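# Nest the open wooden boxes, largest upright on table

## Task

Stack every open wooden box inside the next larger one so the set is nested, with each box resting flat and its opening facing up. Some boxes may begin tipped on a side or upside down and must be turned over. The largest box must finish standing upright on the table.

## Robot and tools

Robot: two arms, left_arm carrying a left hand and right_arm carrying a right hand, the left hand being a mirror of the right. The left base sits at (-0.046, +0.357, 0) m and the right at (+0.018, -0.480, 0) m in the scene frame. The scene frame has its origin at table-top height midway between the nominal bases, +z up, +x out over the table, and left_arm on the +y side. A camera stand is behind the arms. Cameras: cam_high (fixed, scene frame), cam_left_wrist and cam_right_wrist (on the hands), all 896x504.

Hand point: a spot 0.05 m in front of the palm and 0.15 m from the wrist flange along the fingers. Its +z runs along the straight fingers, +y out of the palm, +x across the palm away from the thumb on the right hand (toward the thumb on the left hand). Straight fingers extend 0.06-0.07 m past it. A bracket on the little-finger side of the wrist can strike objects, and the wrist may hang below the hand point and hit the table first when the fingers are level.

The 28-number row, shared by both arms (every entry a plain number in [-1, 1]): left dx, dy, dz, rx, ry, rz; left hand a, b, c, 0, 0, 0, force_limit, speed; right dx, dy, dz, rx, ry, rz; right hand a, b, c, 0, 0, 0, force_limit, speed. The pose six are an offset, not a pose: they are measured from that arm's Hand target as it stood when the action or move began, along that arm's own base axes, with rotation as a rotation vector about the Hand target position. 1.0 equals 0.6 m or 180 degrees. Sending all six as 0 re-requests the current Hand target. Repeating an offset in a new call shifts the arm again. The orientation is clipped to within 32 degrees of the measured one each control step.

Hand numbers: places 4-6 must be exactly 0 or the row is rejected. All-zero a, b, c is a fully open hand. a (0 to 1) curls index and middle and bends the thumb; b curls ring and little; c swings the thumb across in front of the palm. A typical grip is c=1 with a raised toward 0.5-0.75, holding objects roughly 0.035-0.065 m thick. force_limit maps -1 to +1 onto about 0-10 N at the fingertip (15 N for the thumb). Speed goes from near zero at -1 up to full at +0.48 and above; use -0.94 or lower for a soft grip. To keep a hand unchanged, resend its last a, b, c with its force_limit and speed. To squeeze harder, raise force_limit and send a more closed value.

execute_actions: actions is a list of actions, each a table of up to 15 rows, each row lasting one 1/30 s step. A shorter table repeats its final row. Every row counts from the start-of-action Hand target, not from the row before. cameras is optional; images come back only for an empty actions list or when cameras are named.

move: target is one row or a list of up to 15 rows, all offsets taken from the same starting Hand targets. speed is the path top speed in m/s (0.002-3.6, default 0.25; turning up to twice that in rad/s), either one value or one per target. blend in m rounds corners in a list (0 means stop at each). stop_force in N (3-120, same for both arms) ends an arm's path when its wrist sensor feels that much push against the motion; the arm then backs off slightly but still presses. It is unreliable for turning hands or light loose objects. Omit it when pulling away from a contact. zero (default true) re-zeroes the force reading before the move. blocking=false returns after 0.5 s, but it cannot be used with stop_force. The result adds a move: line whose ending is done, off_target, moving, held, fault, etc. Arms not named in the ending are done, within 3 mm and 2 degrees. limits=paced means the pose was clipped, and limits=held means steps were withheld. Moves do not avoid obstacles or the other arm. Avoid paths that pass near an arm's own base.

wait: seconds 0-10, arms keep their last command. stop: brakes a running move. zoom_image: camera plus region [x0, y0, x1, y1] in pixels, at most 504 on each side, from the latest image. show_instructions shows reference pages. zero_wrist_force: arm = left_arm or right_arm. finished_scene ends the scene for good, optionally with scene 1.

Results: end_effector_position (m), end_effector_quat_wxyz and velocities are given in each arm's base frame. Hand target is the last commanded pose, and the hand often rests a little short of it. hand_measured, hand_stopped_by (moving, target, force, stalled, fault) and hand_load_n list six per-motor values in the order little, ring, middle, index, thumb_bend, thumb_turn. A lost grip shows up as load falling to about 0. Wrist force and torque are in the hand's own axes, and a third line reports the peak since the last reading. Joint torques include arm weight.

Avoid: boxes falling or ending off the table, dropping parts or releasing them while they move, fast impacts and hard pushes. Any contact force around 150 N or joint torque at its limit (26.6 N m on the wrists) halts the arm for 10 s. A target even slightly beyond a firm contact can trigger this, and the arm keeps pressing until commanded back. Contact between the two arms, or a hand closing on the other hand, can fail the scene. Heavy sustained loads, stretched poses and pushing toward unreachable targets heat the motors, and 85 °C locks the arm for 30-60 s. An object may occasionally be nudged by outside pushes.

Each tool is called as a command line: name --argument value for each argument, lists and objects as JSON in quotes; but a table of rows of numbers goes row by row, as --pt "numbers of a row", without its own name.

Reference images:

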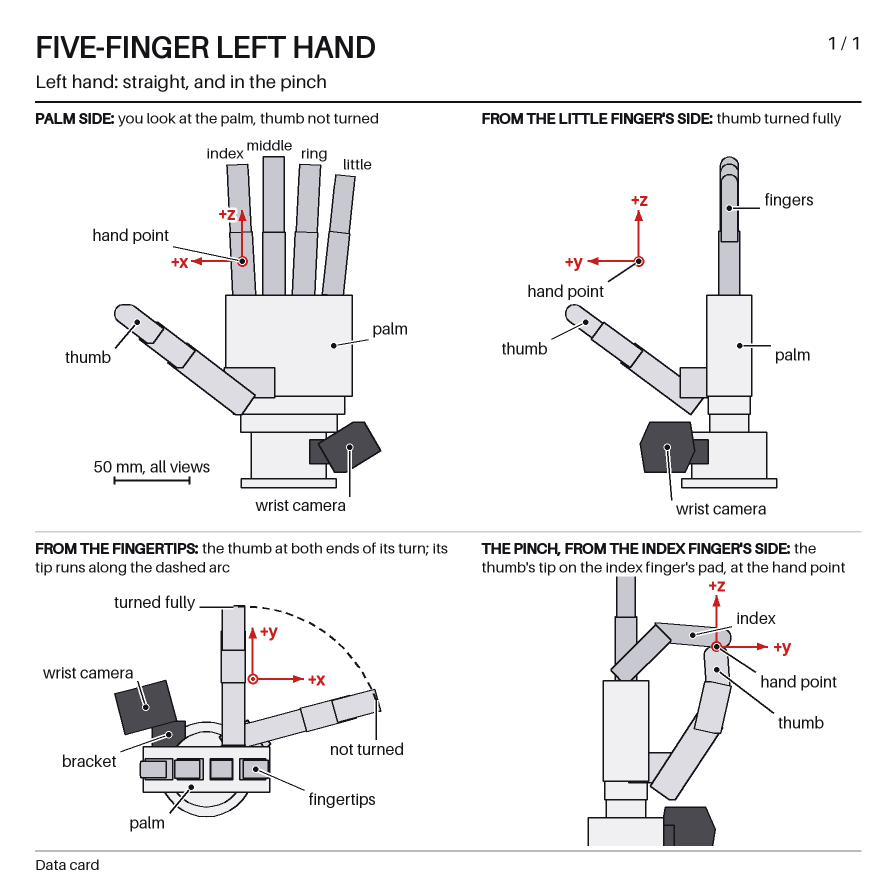

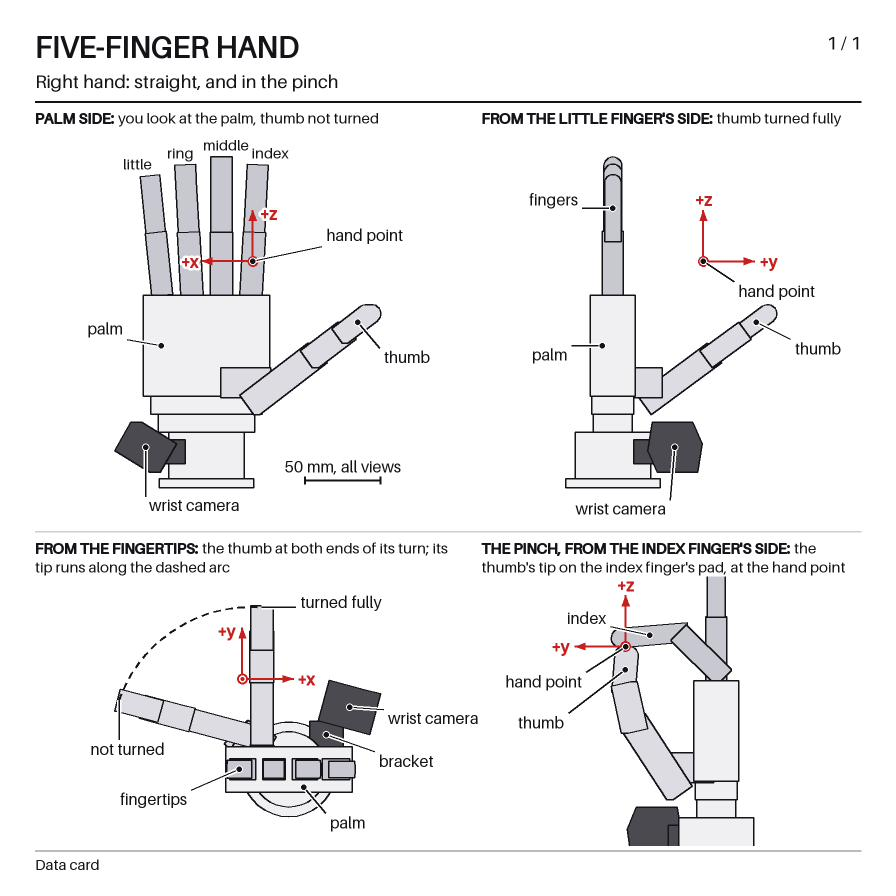

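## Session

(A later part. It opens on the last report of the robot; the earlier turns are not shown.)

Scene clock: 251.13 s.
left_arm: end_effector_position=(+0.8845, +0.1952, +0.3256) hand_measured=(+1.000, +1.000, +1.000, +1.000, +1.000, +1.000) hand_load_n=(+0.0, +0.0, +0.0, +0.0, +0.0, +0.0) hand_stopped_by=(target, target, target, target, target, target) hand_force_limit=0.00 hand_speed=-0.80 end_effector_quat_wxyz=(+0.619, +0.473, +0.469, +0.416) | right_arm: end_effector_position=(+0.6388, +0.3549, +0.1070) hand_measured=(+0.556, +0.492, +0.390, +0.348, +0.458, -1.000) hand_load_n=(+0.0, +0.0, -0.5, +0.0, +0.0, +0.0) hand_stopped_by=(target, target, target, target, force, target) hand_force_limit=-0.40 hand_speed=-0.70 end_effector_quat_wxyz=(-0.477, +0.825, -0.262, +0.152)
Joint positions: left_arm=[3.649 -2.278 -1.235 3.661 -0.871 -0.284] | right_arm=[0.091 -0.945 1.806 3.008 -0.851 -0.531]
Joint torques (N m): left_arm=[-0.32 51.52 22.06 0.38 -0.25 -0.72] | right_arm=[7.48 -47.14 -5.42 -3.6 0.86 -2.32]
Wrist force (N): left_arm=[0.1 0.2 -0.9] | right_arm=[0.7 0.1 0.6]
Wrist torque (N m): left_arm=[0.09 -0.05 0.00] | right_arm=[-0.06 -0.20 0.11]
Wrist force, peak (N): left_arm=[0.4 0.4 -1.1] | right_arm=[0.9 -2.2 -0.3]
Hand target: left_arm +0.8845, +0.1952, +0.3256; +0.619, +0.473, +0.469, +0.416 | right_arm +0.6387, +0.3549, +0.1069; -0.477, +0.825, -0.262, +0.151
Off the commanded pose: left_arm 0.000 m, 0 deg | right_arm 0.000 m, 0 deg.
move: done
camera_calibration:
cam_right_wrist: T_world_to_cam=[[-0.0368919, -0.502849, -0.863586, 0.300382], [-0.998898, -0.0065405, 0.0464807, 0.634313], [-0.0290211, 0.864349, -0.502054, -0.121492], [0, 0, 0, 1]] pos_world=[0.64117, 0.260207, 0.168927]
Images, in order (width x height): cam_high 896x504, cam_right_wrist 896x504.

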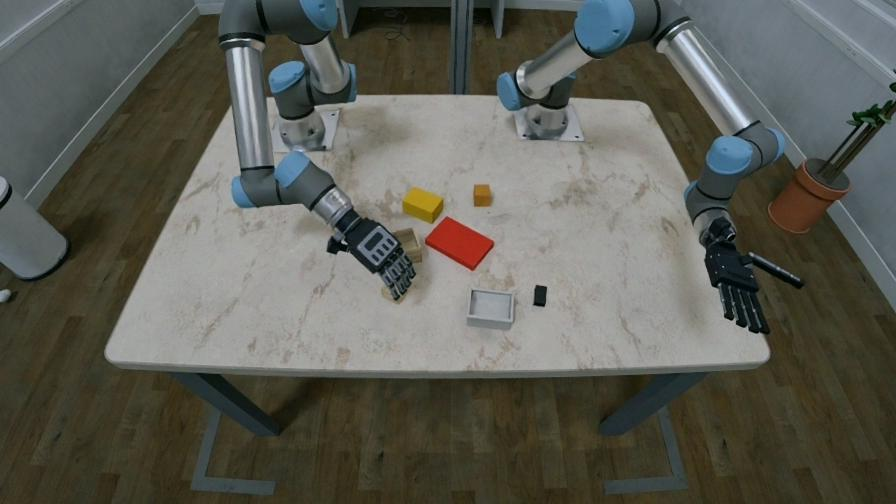

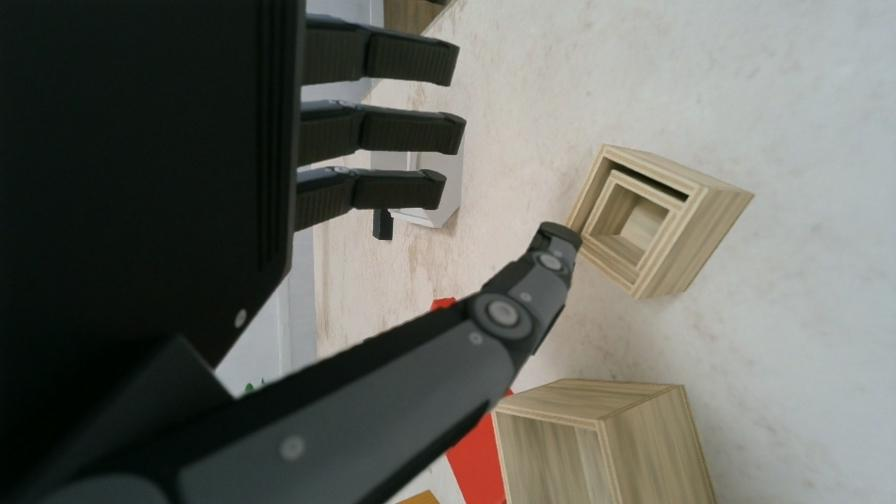

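zoom_image --camera "cam_right_wrist" --region '[590, 130, 770, 230]'

zoom_image --camera "cam_right_wrist" --region '[560, 210, 740, 310]'

Scaled by 2.800 from the camera's 896x504 image, which has a finer 1280x720 frame.

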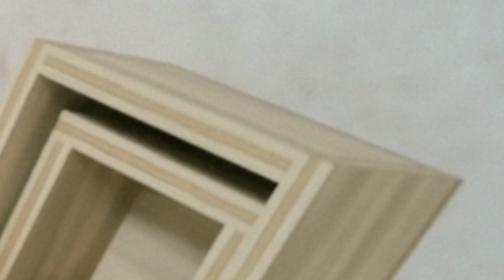

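Scaled by 2.800 from the camera's 896x504 image, which has a finer 1280x720 frame.

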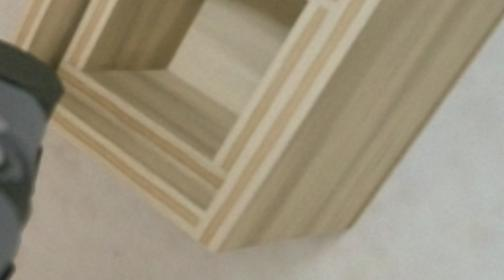

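move --target '[0,0,0,0,0,0,0,0,0,0,0,0,0,-0.8,-0.0012,-0.0032,-0.0532,-0.0185,0.0123,0.0178,0.1,0.65,1,0,0,0,-0.4,-0.5]' --speed 0.1 --cameras '["cam_high","cam_right_wrist"]'

zoom_image --camera "cam_right_wrist" --region '[480, 100, 748, 260]'

zoom_image --camera "cam_high" --region '[366, 256, 426, 312]'

Scene clock: 265.67 s.
left_arm: end_effector_position=(+0.8845, +0.1952, +0.3256) hand_measured=(+1.000, +1.000, +1.000, +1.000, +1.000, +1.000) hand_load_n=(+0.0, +0.0, +0.0, +0.0, +0.0, +0.0) hand_stopped_by=(target, target, target, target, target, target) hand_force_limit=0.00 hand_speed=-0.80 end_effector_quat_wxyz=(+0.619, +0.473, +0.469, +0.416) | right_arm: end_effector_position=(+0.6380, +0.3530, +0.0750) hand_measured=(-0.290, -0.250, +0.788, +0.930, +0.770, -1.000) hand_load_n=(+0.0, +0.0, +0.0, -0.5, +0.0, +0.0) hand_stopped_by=(target, target, target, target, target, target) hand_force_limit=-0.40 hand_speed=-0.50 end_effector_quat_wxyz=(-0.451, +0.849, -0.243, +0.130)
Joint positions: left_arm=[3.649 -2.278 -1.235 3.661 -0.871 -0.284] | right_arm=[0.097 -0.91 1.781 3.106 -0.854 -0.629]
Joint torques (N m): left_arm=[-1.07 50.31 21.89 0.45 -0.16 -0.73] | right_arm=[-5.18 -55.22 -1.64 -3.4 1.52 0.37]
Wrist force (N): left_arm=[0.3 0.4 -0.7] | right_arm=[0.8 0.2 0.7]
Wrist torque (N m): left_arm=[0.10 -0.08 0.01] | right_arm=[-0.04 -0.21 0.05]
Wrist force, peak (N): left_arm=[0.3 0.1 -1.2] | right_arm=[1.0 0.7 1.1]
Hand target: left_arm +0.8845, +0.1952, +0.3256; +0.619, +0.473, +0.469, +0.416 | right_arm +0.6380, +0.3530, +0.0750; -0.451, +0.849, -0.243, +0.130
Off the commanded pose: left_arm 0.000 m, 0 deg | right_arm 0.000 m, 0 deg.
move: done
camera_calibration:
cam_right_wrist: T_world_to_cam=[[-0.0402734, -0.554341, -0.831315, 0.289657], [-0.994487, -0.0583757, 0.0871048, 0.647468], [-0.0968143, 0.83024, -0.548934, -0.0771031], [0, 0, 0, 1]] pos_world=[0.6481, 0.262379, 0.142074]
Images, in order (width x height): cam_high 896x504, cam_right_wrist 896x504.

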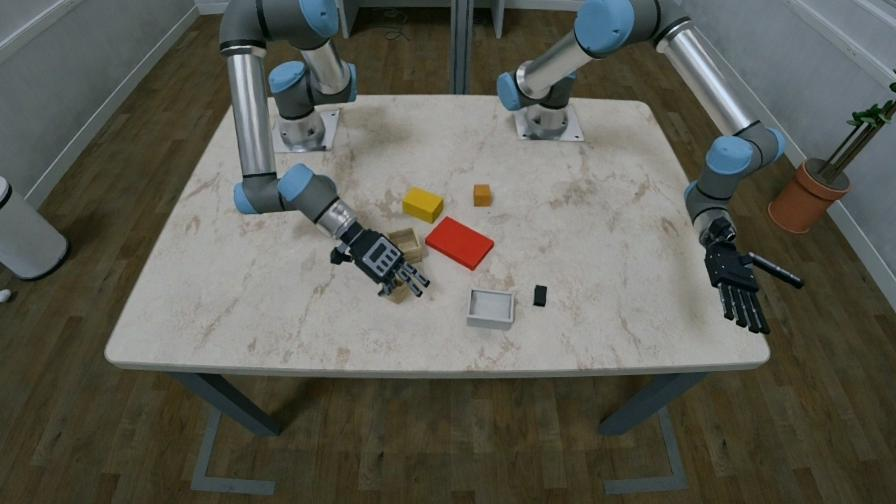

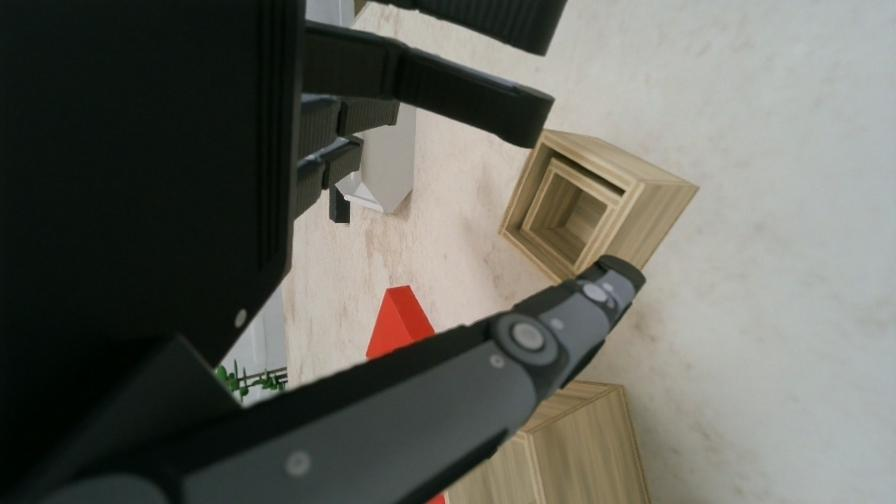

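Scaled by 1.881 from the camera's 896x504 image, which has a finer 1280x720 frame.

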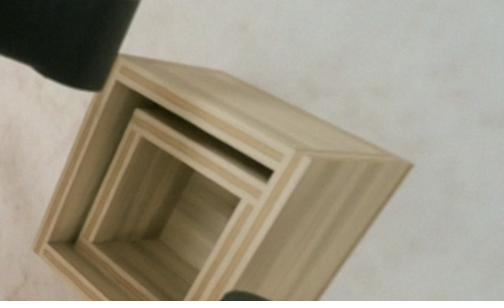

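Scaled by 8.400 from the camera's 896x504 image, which has a finer 1280x720 frame.

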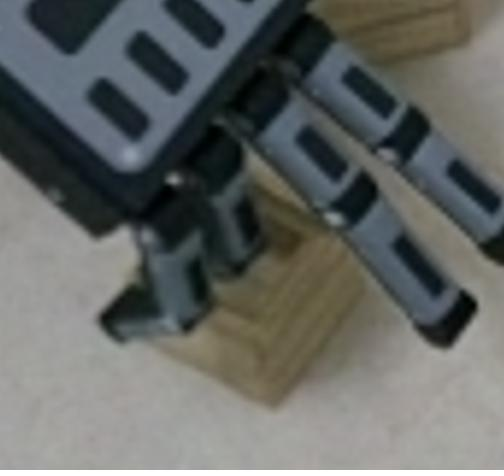

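zoom_image --camera "cam_right_wrist" --region '[530, 115, 710, 215]'

zoom_image --camera "cam_right_wrist" --region '[490, 190, 670, 290]'

Scaled by 2.800 from the camera's 896x504 image, which has a finer 1280x720 frame.

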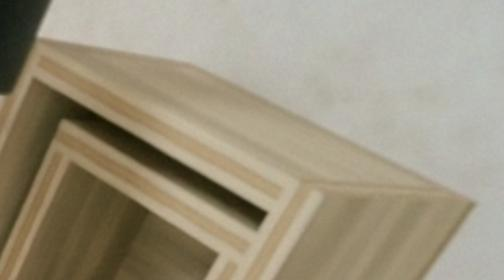

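Scaled by 2.800 from the camera's 896x504 image, which has a finer 1280x720 frame.

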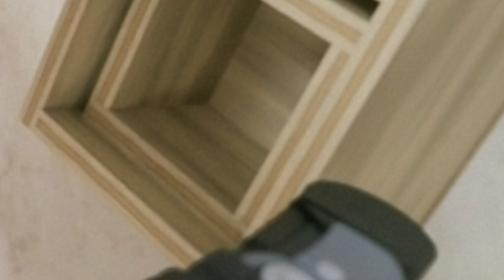

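move --pt "0 0 0 0 0 0 0 0 0 0 0 0 0 -0.8 -0.0005 -0.0006 -0.0533 0 0 0 0.1 0.65 1 0 0 0 -0.4 -0.5" --pt "0 0 0 0 0 0 0 0 0 0 0 0 0 -0.8 -0.0005 -0.0006 -0.0533 0 0 0 0.3 0.65 1 0 0 0 -0.4 -0.5" --pt "0 0 0 0 0 0 0 0 0 0 0 0 0 -0.8 -0.0005 -0.0006 -0.0533 0 0 0 0.8 0.65 1 0 0 0 -0.4 -0.93" --speed 0.08 --cameras '["cam_high","cam_right_wrist"]'

zoom_image --camera "cam_right_wrist" --region '[400, 100, 668, 260]'

zoom_image --camera "cam_high" --region '[366, 256, 426, 312]'

Scene clock: 272.43 s.
left_arm: end_effector_position=(+0.8845, +0.1952, +0.3256) hand_measured=(+1.000, +1.000, +1.000, +1.000, +1.000, +1.000) hand_load_n=(+0.0, +0.0, +0.0, +0.0, +0.0, +0.0) hand_stopped_by=(target, target, target, target, target, target) hand_force_limit=0.00 hand_speed=-0.80 end_effector_quat_wxyz=(+0.619, +0.473, +0.469, +0.416) | right_arm: end_effector_position=(+0.6377, +0.3526, +0.0430) hand_measured=(-0.220, -0.354, +0.192, +0.184, +0.518, -1.000) hand_load_n=(+0.0, +0.0, +2.5, +5.0, +6.5, -0.5) hand_stopped_by=(target, target, force, force, force, target) hand_force_limit=-0.40 hand_speed=-0.93 end_effector_quat_wxyz=(-0.451, +0.849, -0.243, +0.130)
Joint positions: left_arm=[3.649 -2.278 -1.235 3.661 -0.871 -0.284] | right_arm=[0.096 -0.85 1.786 3.042 -0.853 -0.63]
Joint torques (N m): left_arm=[-1.22 51.82 21.95 0.78 -0.22 -0.81] | right_arm=[7.16 -54.58 -27.04 -4.9 0.14 2.31]
Wrist force (N): left_arm=[0.3 0.4 -1.1] | right_arm=[0.1 -0.9 0.3]
Wrist torque (N m): left_arm=[0.12 -0.08 0.00] | right_arm=[-0.10 -0.18 0.16]
Wrist force, peak (N): left_arm=[0.3 0.1 -1.3] | right_arm=[0.9 0.8 0.9]
Hand target: left_arm +0.8845, +0.1952, +0.3256; +0.619, +0.473, +0.469, +0.416 | right_arm +0.6377, +0.3526, +0.0430; -0.451, +0.849, -0.243, +0.130
Off the commanded pose: left_arm 0.000 m, 0 deg | right_arm 0.000 m, 0 deg.
move: done
camera_calibration:
cam_right_wrist: T_world_to_cam=[[-0.0403561, -0.55435, -0.831305, 0.262872], [-0.994474, -0.0584113, 0.0872284, 0.649822], [-0.0969126, 0.830232, -0.548929, -0.0943104], [0, 0, 0, 1]] pos_world=[0.6477, 0.261979, 0.110074]
Images, in order (width x height): cam_high 896x504, cam_right_wrist 896x504.

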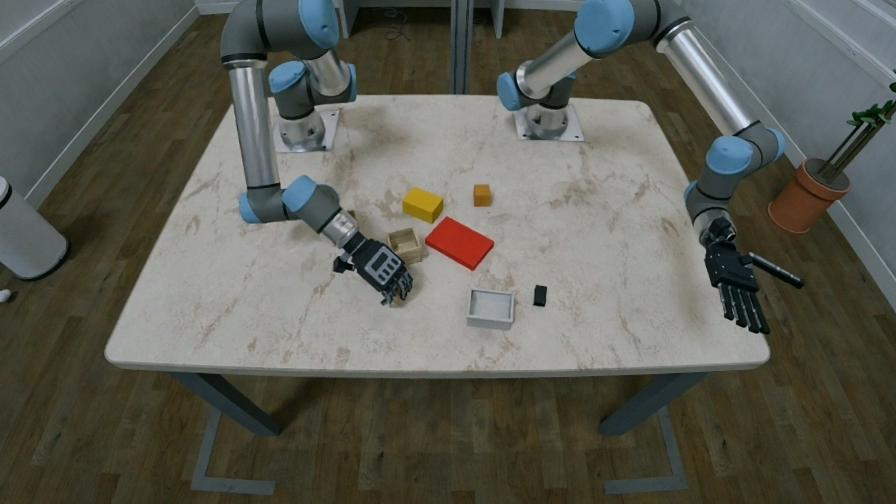

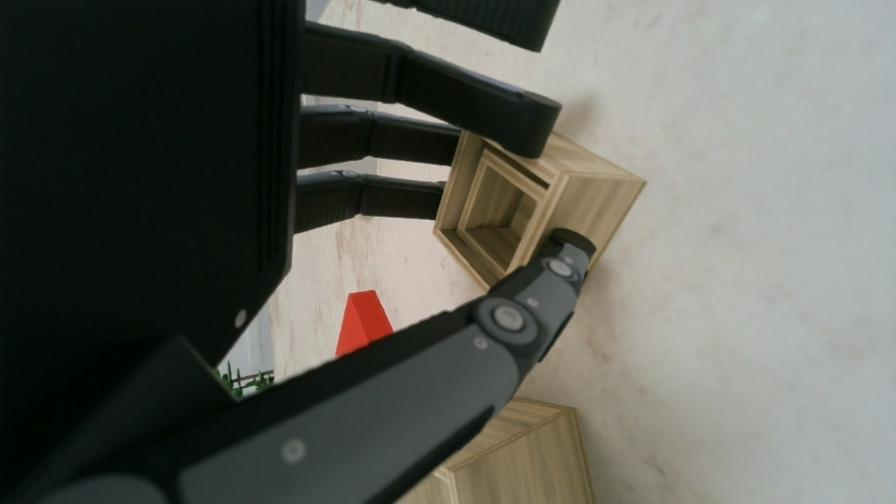

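Scaled by 1.881 from the camera's 896x504 image, which has a finer 1280x720 frame.

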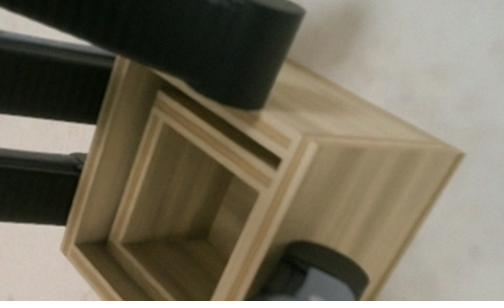

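Scaled by 8.400 from the camera's 896x504 image, which has a finer 1280x720 frame.

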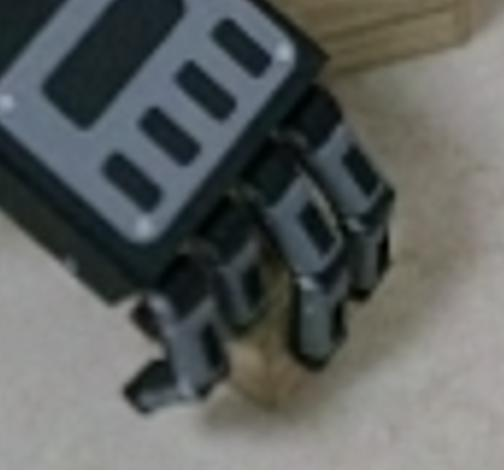

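move --pt "0 0 0 0 0 0 0 0 0 0 0 0 0 -0.8 0 0 0.14 0 0 0 0.8 0.65 1 0 0 0 -0.4 -0.93" --pt "0 0 0 0 0 0 0 0 0 0 0 0 0 -0.8 -0.3232 -0.2192 0.14 0 0 -0.2333 0.8 0.65 1 0 0 0 -0.4 -0.93" --speed '[0.1, 0.2]' --blend '[0.03, 0]' --cameras '["cam_high","cam_right_wrist"]'

zoom_image --camera "cam_high" --region '[340, 190, 440, 270]'

Scene clock: 276.97 s.
left_arm: end_effector_position=(+0.8845, +0.1952, +0.3256) hand_measured=(+1.000, +1.000, +1.000, +1.000, +1.000, +1.000) hand_load_n=(+0.0, +0.5, +0.0, +0.0, +0.0, +0.0) hand_stopped_by=(target, target, target, target, target, target) hand_force_limit=0.00 hand_speed=-0.80 end_effector_quat_wxyz=(+0.619, +0.473, +0.469, +0.416) | right_arm: end_effector_position=(+0.4438, +0.2211, +0.1270) hand_measured=(-0.220, -0.354, +0.192, +0.184, +0.518, -1.000) hand_load_n=(+0.0, +0.0, +2.5, +5.0, +7.0, -1.0) hand_stopped_by=(target, target, force, force, force, target) hand_force_limit=-0.40 hand_speed=-0.93 end_effector_quat_wxyz=(-0.375, +0.705, -0.531, +0.283)
Joint positions: left_arm=[3.649 -2.278 -1.235 3.661 -0.871 -0.284] | right_arm=[0.036 -1.442 2.54 2.652 -1.37 -0.138]
Joint torques (N m): left_arm=[-1.27 51.72 22.11 0.53 -0.09 -0.84] | right_arm=[-1.16 -20.13 -11.85 -1.92 -0.29 -0.57]
Wrist force (N): left_arm=[0.2 0.2 -0.8] | right_arm=[0.3 0.7 0.9]
Wrist torque (N m): left_arm=[0.07 -0.05 0.00] | right_arm=[-0.01 -0.12 0.19]
Wrist force, peak (N): left_arm=[0.3 0.5 -1.2] | right_arm=[0.5 1.5 1.5]
Hand target: left_arm +0.8845, +0.1952, +0.3256; +0.619, +0.473, +0.469, +0.416 | right_arm +0.4438, +0.2211, +0.1270; -0.375, +0.705, -0.531, +0.283
Off the commanded pose: left_arm 0.000 m, 0 deg | right_arm 0.000 m, 0 deg.
move: done
camera_calibration:
cam_right_wrist: T_world_to_cam=[[-0.400797, -0.385112, -0.831295, 0.374528], [-0.778326, 0.621773, 0.0872115, 0.195745], [0.483291, 0.681973, -0.548947, -0.182528], [0, 0, 0, 1]] pos_world=[0.390677, 0.147004, 0.194074]
Images, in order (width x height): cam_high 896x504, cam_right_wrist 896x504.

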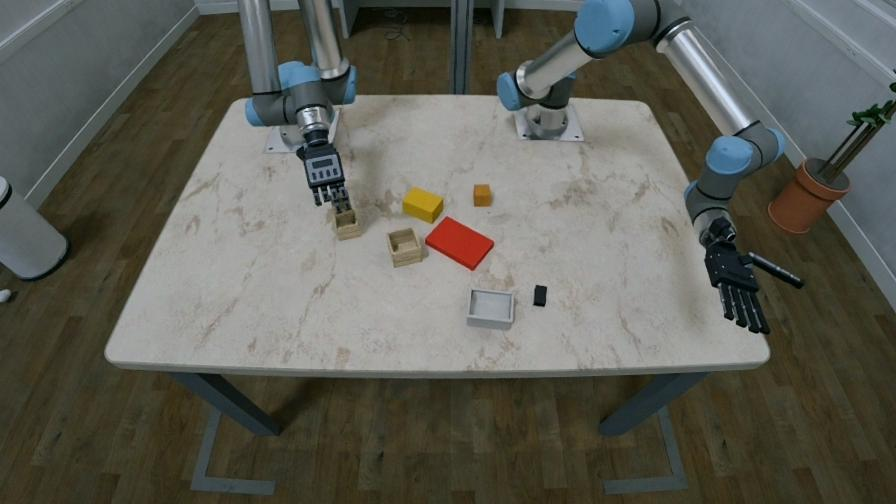

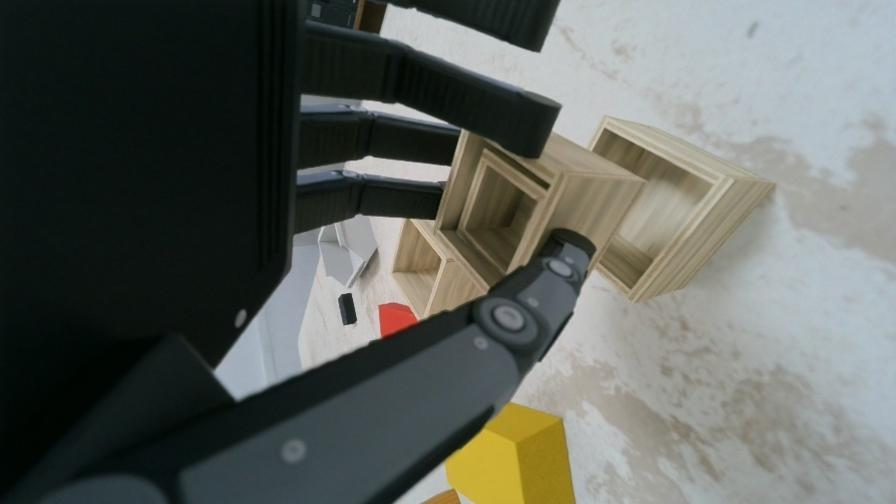

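Scaled by 5.040 from the camera's 896x504 image, which has a finer 1280x720 frame.

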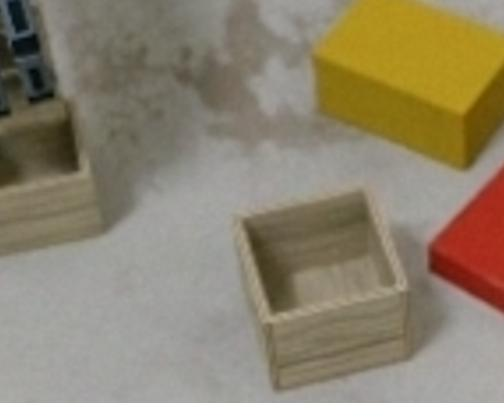

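zoom_image --camera "cam_right_wrist" --region '[590, 105, 788, 215]'

zoom_image --camera "cam_right_wrist" --region '[570, 210, 768, 320]'

zoom_image --camera "cam_right_wrist" --region '[520, 120, 664, 200]'

zoom_image --camera "cam_high" --region '[325, 195, 370, 245]'

Scaled by 2.545 from the camera's 896x504 image, which has a finer 1280x720 frame.

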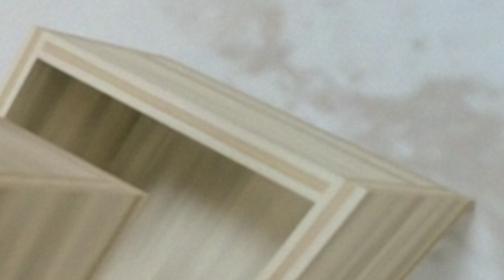

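Scaled by 2.545 from the camera's 896x504 image, which has a finer 1280x720 frame.

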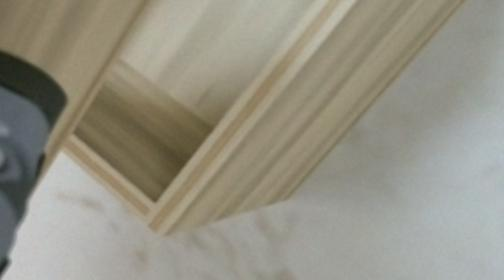

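Scaled by 3.500 from the camera's 896x504 image, which has a finer 1280x720 frame.

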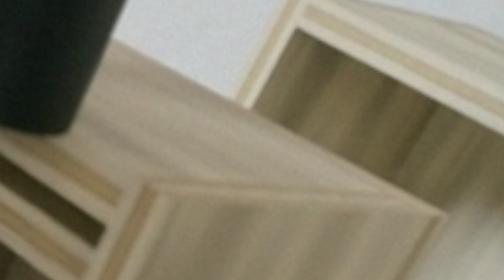

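Scaled by 10.080 from the camera's 896x504 image, which has a finer 1280x720 frame.

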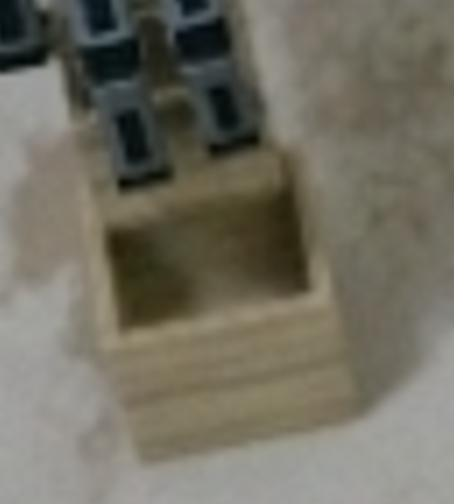

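move --target '[0,0,0,0,0,0,0,0,0,0,0,0,0,-0.8,0.0015,0,-0.055,0,0,0,0.8,0.65,1,0,0,0,-0.4,-0.93]' --speed 0.1 --stop_force 4 --cameras '["cam_high","cam_right_wrist"]'

zoom_image --camera "cam_right_wrist" --region '[520, 100, 736, 220]'

zoom_image --camera "cam_right_wrist" --region '[550, 200, 766, 320]'

zoom_image --camera "cam_high" --region '[325, 195, 370, 245]'

Scene clock: 290.67 s.
left_arm: end_effector_position=(+0.8845, +0.1952, +0.3256) hand_measured=(+1.000, +1.000, +1.000, +1.000, +1.000, +1.000) hand_load_n=(+0.0, +0.0, +0.0, +0.0, +0.0, +0.0) hand_stopped_by=(target, target, target, target, target, target) hand_force_limit=0.00 hand_speed=-0.80 end_effector_quat_wxyz=(+0.619, +0.473, +0.469, +0.416) | right_arm: end_effector_position=(+0.4447, +0.2211, +0.0940) hand_measured=(-0.220, -0.354, +0.192, +0.184, +0.518, -1.000) hand_load_n=(+0.0, +0.0, +2.5, +4.5, +7.0, -0.5) hand_stopped_by=(target, target, force, force, force, target) hand_force_limit=-0.40 hand_speed=-0.93 end_effector_quat_wxyz=(-0.375, +0.705, -0.531, +0.283)
Joint positions: left_arm=[3.649 -2.278 -1.235 3.661 -0.871 -0.284] | right_arm=[0.036 -1.313 2.557 2.504 -1.37 -0.138]
Joint torques (N m): left_arm=[-0.36 52.42 21.84 0.48 -0.05 -0.9] | right_arm=[-11.55 -12.14 -22.89 -5.21 2.04 2.37]
Wrist force (N): left_arm=[0.2 0.4 -0.9] | right_arm=[0.2 0.6 1.1]
Wrist torque (N m): left_arm=[0.11 -0.05 0.00] | right_arm=[-0.01 -0.11 0.18]
Wrist force, peak (N): left_arm=[0.4 0.6 -1.1] | right_arm=[0.3 1.5 1.7]
Hand target: left_arm +0.8845, +0.1952, +0.3256; +0.619, +0.473, +0.469, +0.416 | right_arm +0.4447, +0.2211, +0.0940; -0.375, +0.705, -0.531, +0.283
Off the commanded pose: left_arm 0.000 m, 0 deg | right_arm 0.000 m, 0 deg.
move: done
camera_calibration:
cam_right_wrist: T_world_to_cam=[[-0.400888, -0.385038, -0.831285, 0.347439], [-0.778211, 0.621915, 0.0872323, 0.199177], [0.483401, 0.681885, -0.548959, -0.201058], [0, 0, 0, 1]] pos_world=[0.391477, 0.147004, 0.161074]
Images, in order (width x height): cam_high 896x504, cam_right_wrist 896x504.

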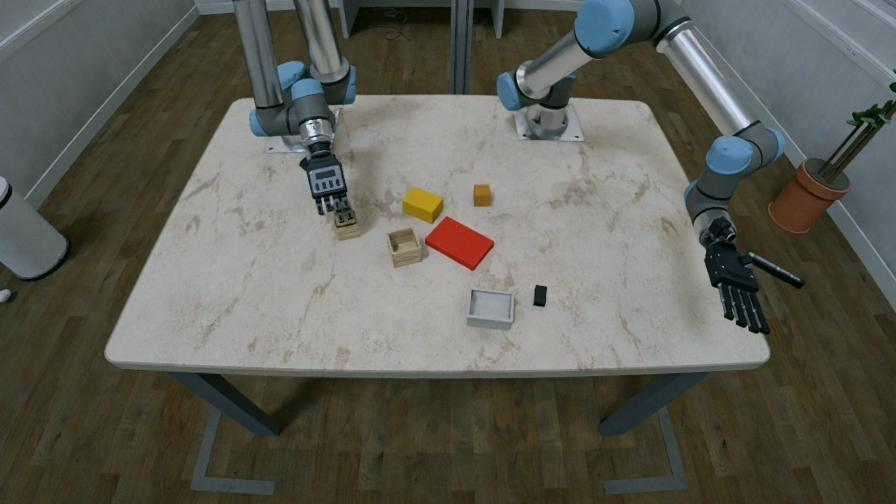

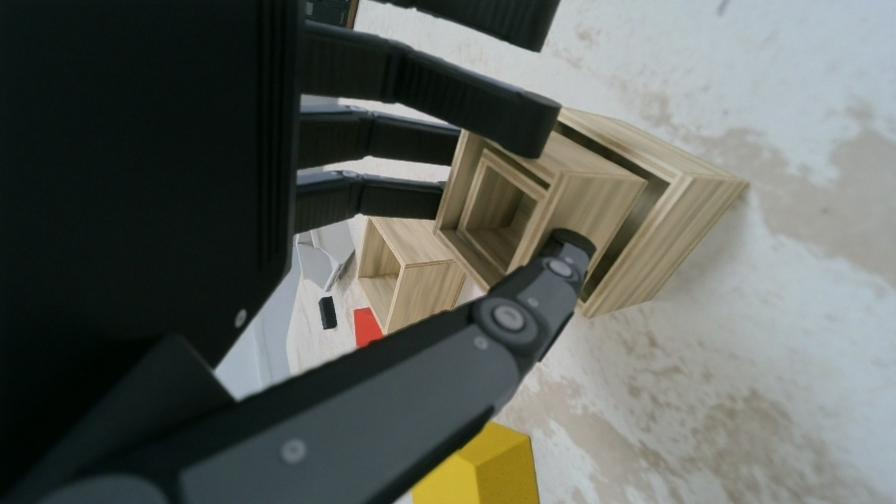

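Scaled by 2.333 from the camera's 896x504 image, which has a finer 1280x720 frame.

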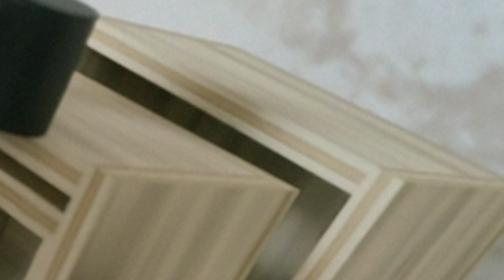

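Scaled by 2.333 from the camera's 896x504 image, which has a finer 1280x720 frame.

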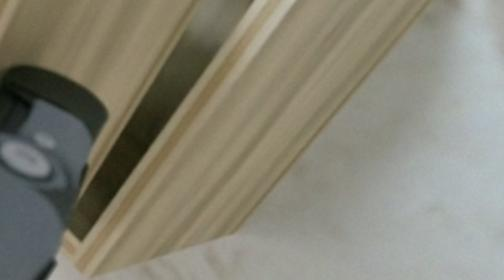

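Scaled by 10.080 from the camera's 896x504 image, which has a finer 1280x720 frame.

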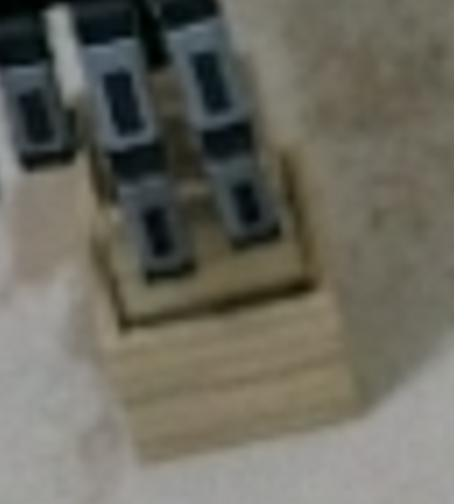

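zoom_image --camera "cam_high" --region '[331, 210, 363, 242]'

zoom_image --camera "cam_right_wrist" --region '[600, 150, 690, 200]'

zoom_image --camera "cam_right_wrist" --region '[545, 105, 635, 155]'

zoom_image --camera "cam_right_wrist" --region '[575, 235, 665, 285]'

Scaled by 15.750 from the camera's 896x504 image, which has a finer 1280x720 frame.

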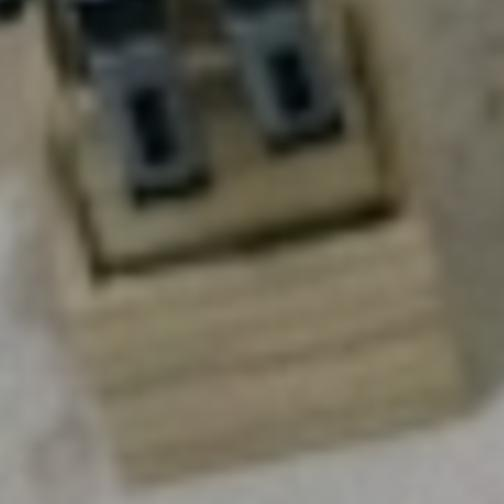

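Scaled by 5.600 from the camera's 896x504 image, which has a finer 1280x720 frame.

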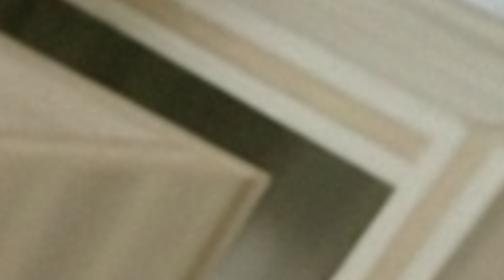

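Scaled by 5.600 from the camera's 896x504 image, which has a finer 1280x720 frame.

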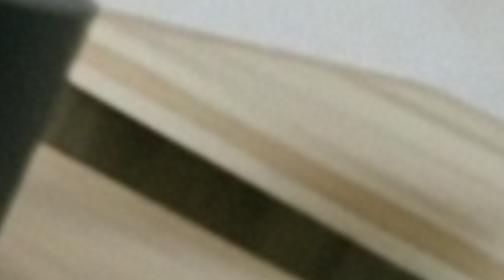

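Scaled by 5.600 from the camera's 896x504 image, which has a finer 1280x720 frame.

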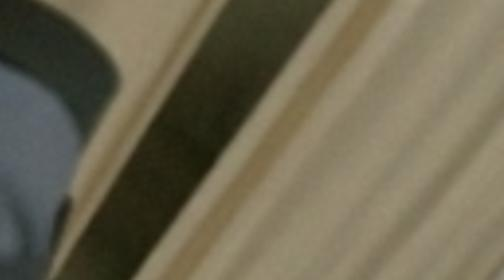

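move --pt "0 0 0 0 0 0 0 0 0 0 0 0 0 -0.8 -0.0013 -0.0004 -0.003 0 0 0 0.8 0.65 1 0 0 0 -0.4 -0.93" --pt "0 0 0 0 0 0 0 0 0 0 0 0 0 -0.8 -0.0013 -0.0004 -0.025 0 0 0 0.8 0.65 1 0 0 0 -0.4 -0.93" --speed 0.025 --stop_force 3 --cameras '["cam_high","cam_right_wrist"]'

zoom_image --camera "cam_high" --region '[331, 210, 363, 242]'

zoom_image --camera "cam_right_wrist" --region '[430, 100, 700, 250]'

Scene clock: 299.27 s.
left_arm: end_effector_position=(+0.8845, +0.1952, +0.3256) hand_measured=(+1.000, +1.000, +1.000, +1.000, +1.000, +1.000) hand_load_n=(+0.0, +0.0, +0.0, +0.0, +0.0, +0.0) hand_stopped_by=(target, target, target, target, target, target) hand_force_limit=0.00 hand_speed=-0.80 end_effector_quat_wxyz=(+0.619, +0.473, +0.469, +0.416) | right_arm: end_effector_position=(+0.4438, +0.2208, +0.0790) hand_measured=(-0.220, -0.354, +0.192, +0.184, +0.518, -1.000) hand_load_n=(+0.0, +0.0, +2.5, +4.5, +7.0, -1.0) hand_stopped_by=(target, target, force, force, force, target) hand_force_limit=-0.40 hand_speed=-0.93 end_effector_quat_wxyz=(-0.375, +0.705, -0.531, +0.283)
Joint positions: left_arm=[3.649 -2.278 -1.235 3.661 -0.871 -0.284] | right_arm=[0.035 -1.252 2.565 2.436 -1.369 -0.139]
Joint torques (N m): left_arm=[-0.52 51.38 21.8 0.54 -0.19 -0.6] | right_arm=[8.74 -31.92 -9.79 -0.95 -0.41 -0.11]
Wrist force (N): left_arm=[0.4 0.3 -1.0] | right_arm=[0.3 0.6 1.2]
Wrist torque (N m): left_arm=[0.10 -0.09 0.01] | right_arm=[-0.03 -0.12 0.20]
Wrist force, peak (N): left_arm=[0.3 0.4 -1.2] | right_arm=[0.5 0.8 1.3]
Hand target: left_arm +0.8845, +0.1952, +0.3256; +0.619, +0.473, +0.469, +0.416 | right_arm +0.4439, +0.2208, +0.0790; -0.375, +0.705, -0.531, +0.283
Off the commanded pose: left_arm 0.000 m, 0 deg | right_arm 0.000 m, 0 deg.
move: done
camera_calibration:
cam_right_wrist: T_world_to_cam=[[-0.400888, -0.385038, -0.831285, 0.334572], [-0.778211, 0.621915, 0.0872323, 0.199987], [0.483401, 0.681885, -0.548959, -0.208769], [0, 0, 0, 1]] pos_world=[0.390677, 0.146804, 0.146074]
Images, in order (width x height): cam_high 896x504, cam_right_wrist 896x504.

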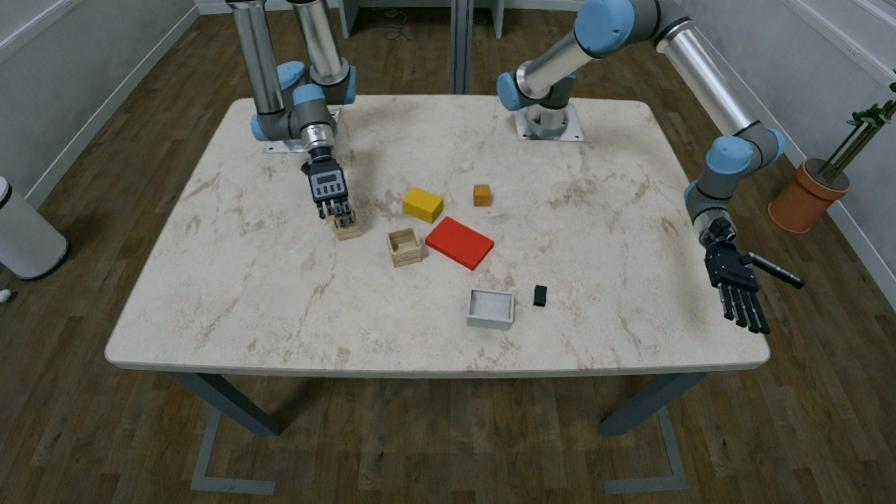

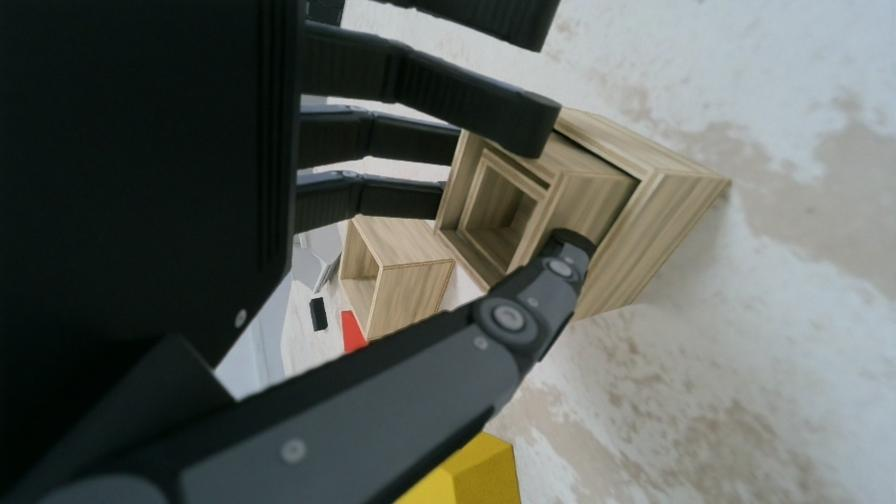

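Scaled by 15.750 from the camera's 896x504 image, which has a finer 1280x720 frame.

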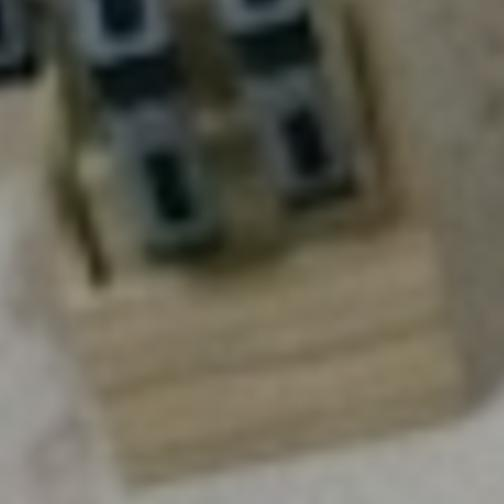

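Scaled by 1.867 from the camera's 896x504 image, which has a finer 1280x720 frame.

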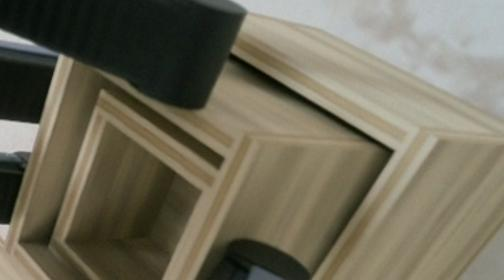

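move --target '[0,0,0,0,0,0,0,0,0,0,0,0,0,-0.8,0,0,-0.025,0,0,0,0.8,0.65,1,0,0,0,-0.4,-0.93]' --speed 0.015 --stop_force 3 --cameras '["cam_high","cam_right_wrist"]'

zoom_image --camera "cam_high" --region '[331, 210, 363, 242]'

zoom_image --camera "cam_right_wrist" --region '[430, 100, 700, 250]'

Scene clock: 301.33 s.
left_arm: end_effector_position=(+0.8845, +0.1952, +0.3256) hand_measured=(+1.000, +1.000, +1.000, +1.000, +1.000, +1.000) hand_load_n=(+0.0, +0.0, +0.0, +0.0, +0.0, +0.0) hand_stopped_by=(target, target, target, target, target, target) hand_force_limit=0.00 hand_speed=-0.80 end_effector_quat_wxyz=(+0.619, +0.473, +0.469, +0.416) | right_arm: end_effector_position=(+0.4438, +0.2208, +0.0699) hand_measured=(-0.220, -0.354, +0.192, +0.184, +0.518, -1.000) hand_load_n=(+0.0, +0.0, +2.5, +4.5, +7.5, -0.5) hand_stopped_by=(target, target, force, force, force, target) hand_force_limit=-0.40 hand_speed=-0.93 end_effector_quat_wxyz=(-0.375, +0.705, -0.531, +0.283)
Joint positions: left_arm=[3.649 -2.278 -1.235 3.661 -0.871 -0.284] | right_arm=[0.035 -1.214 2.567 2.397 -1.369 -0.139]
Joint torques (N m): left_arm=[-0.9 52.2 21.36 0.44 -0.14 -0.78] | right_arm=[7.79 -15.41 -9.8 -4.35 -1.15 1.97]
Wrist force (N): left_arm=[0.1 0.2 -1.1] | right_arm=[0.7 -2.4 -0.9]
Wrist torque (N m): left_arm=[0.10 -0.05 0.00] | right_arm=[0.06 -0.05 0.15]
Wrist force, peak (N): left_arm=[0.1 0.4 -1.2] | right_arm=[0.1 -10.0 -5.5]
Hand target: left_arm +0.8845, +0.1952, +0.3256; +0.619, +0.473, +0.469, +0.416 | right_arm +0.4439, +0.2208, +0.0699; -0.375, +0.705, -0.531, +0.283 (not the last commanded pose)
Off the commanded pose: left_arm 0.000 m, 0 deg | right_arm 0.006 m, 0 deg.
move: contact (right_arm)
camera_calibration:
cam_right_wrist: T_world_to_cam=[[-0.400953, -0.384986, -0.831278, 0.327107], [-0.778177, 0.621947, 0.0873006, 0.200745], [0.483401, 0.681885, -0.548959, -0.21371], [0, 0, 0, 1]] pos_world=[0.390677, 0.146804, 0.137074]
Images, in order (width x height): cam_high 896x504, cam_right_wrist 896x504.

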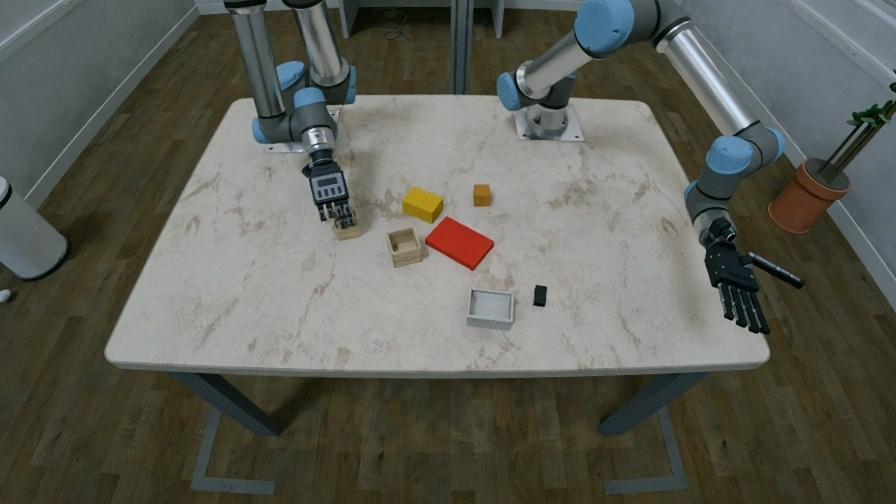

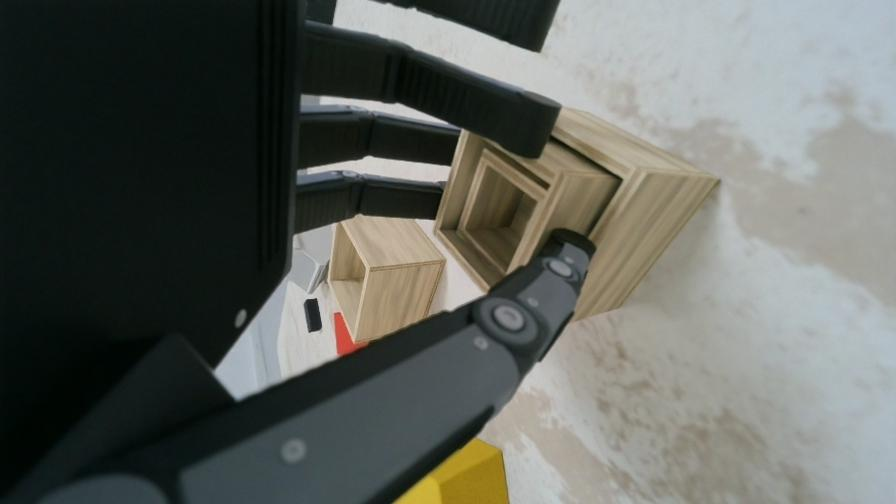

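Scaled by 15.750 from the camera's 896x504 image, which has a finer 1280x720 frame.

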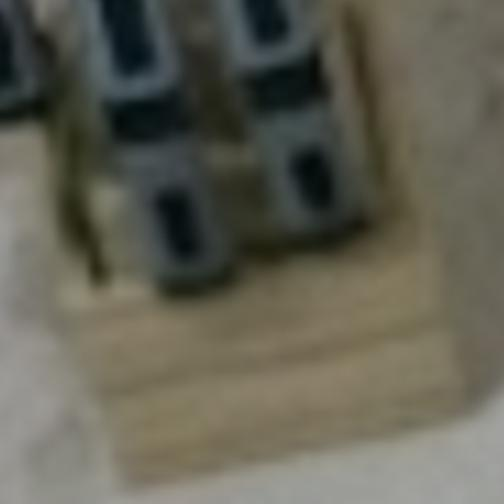

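Scaled by 1.867 from the camera's 896x504 image, which has a finer 1280x720 frame.

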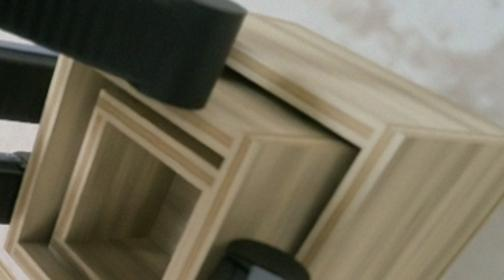

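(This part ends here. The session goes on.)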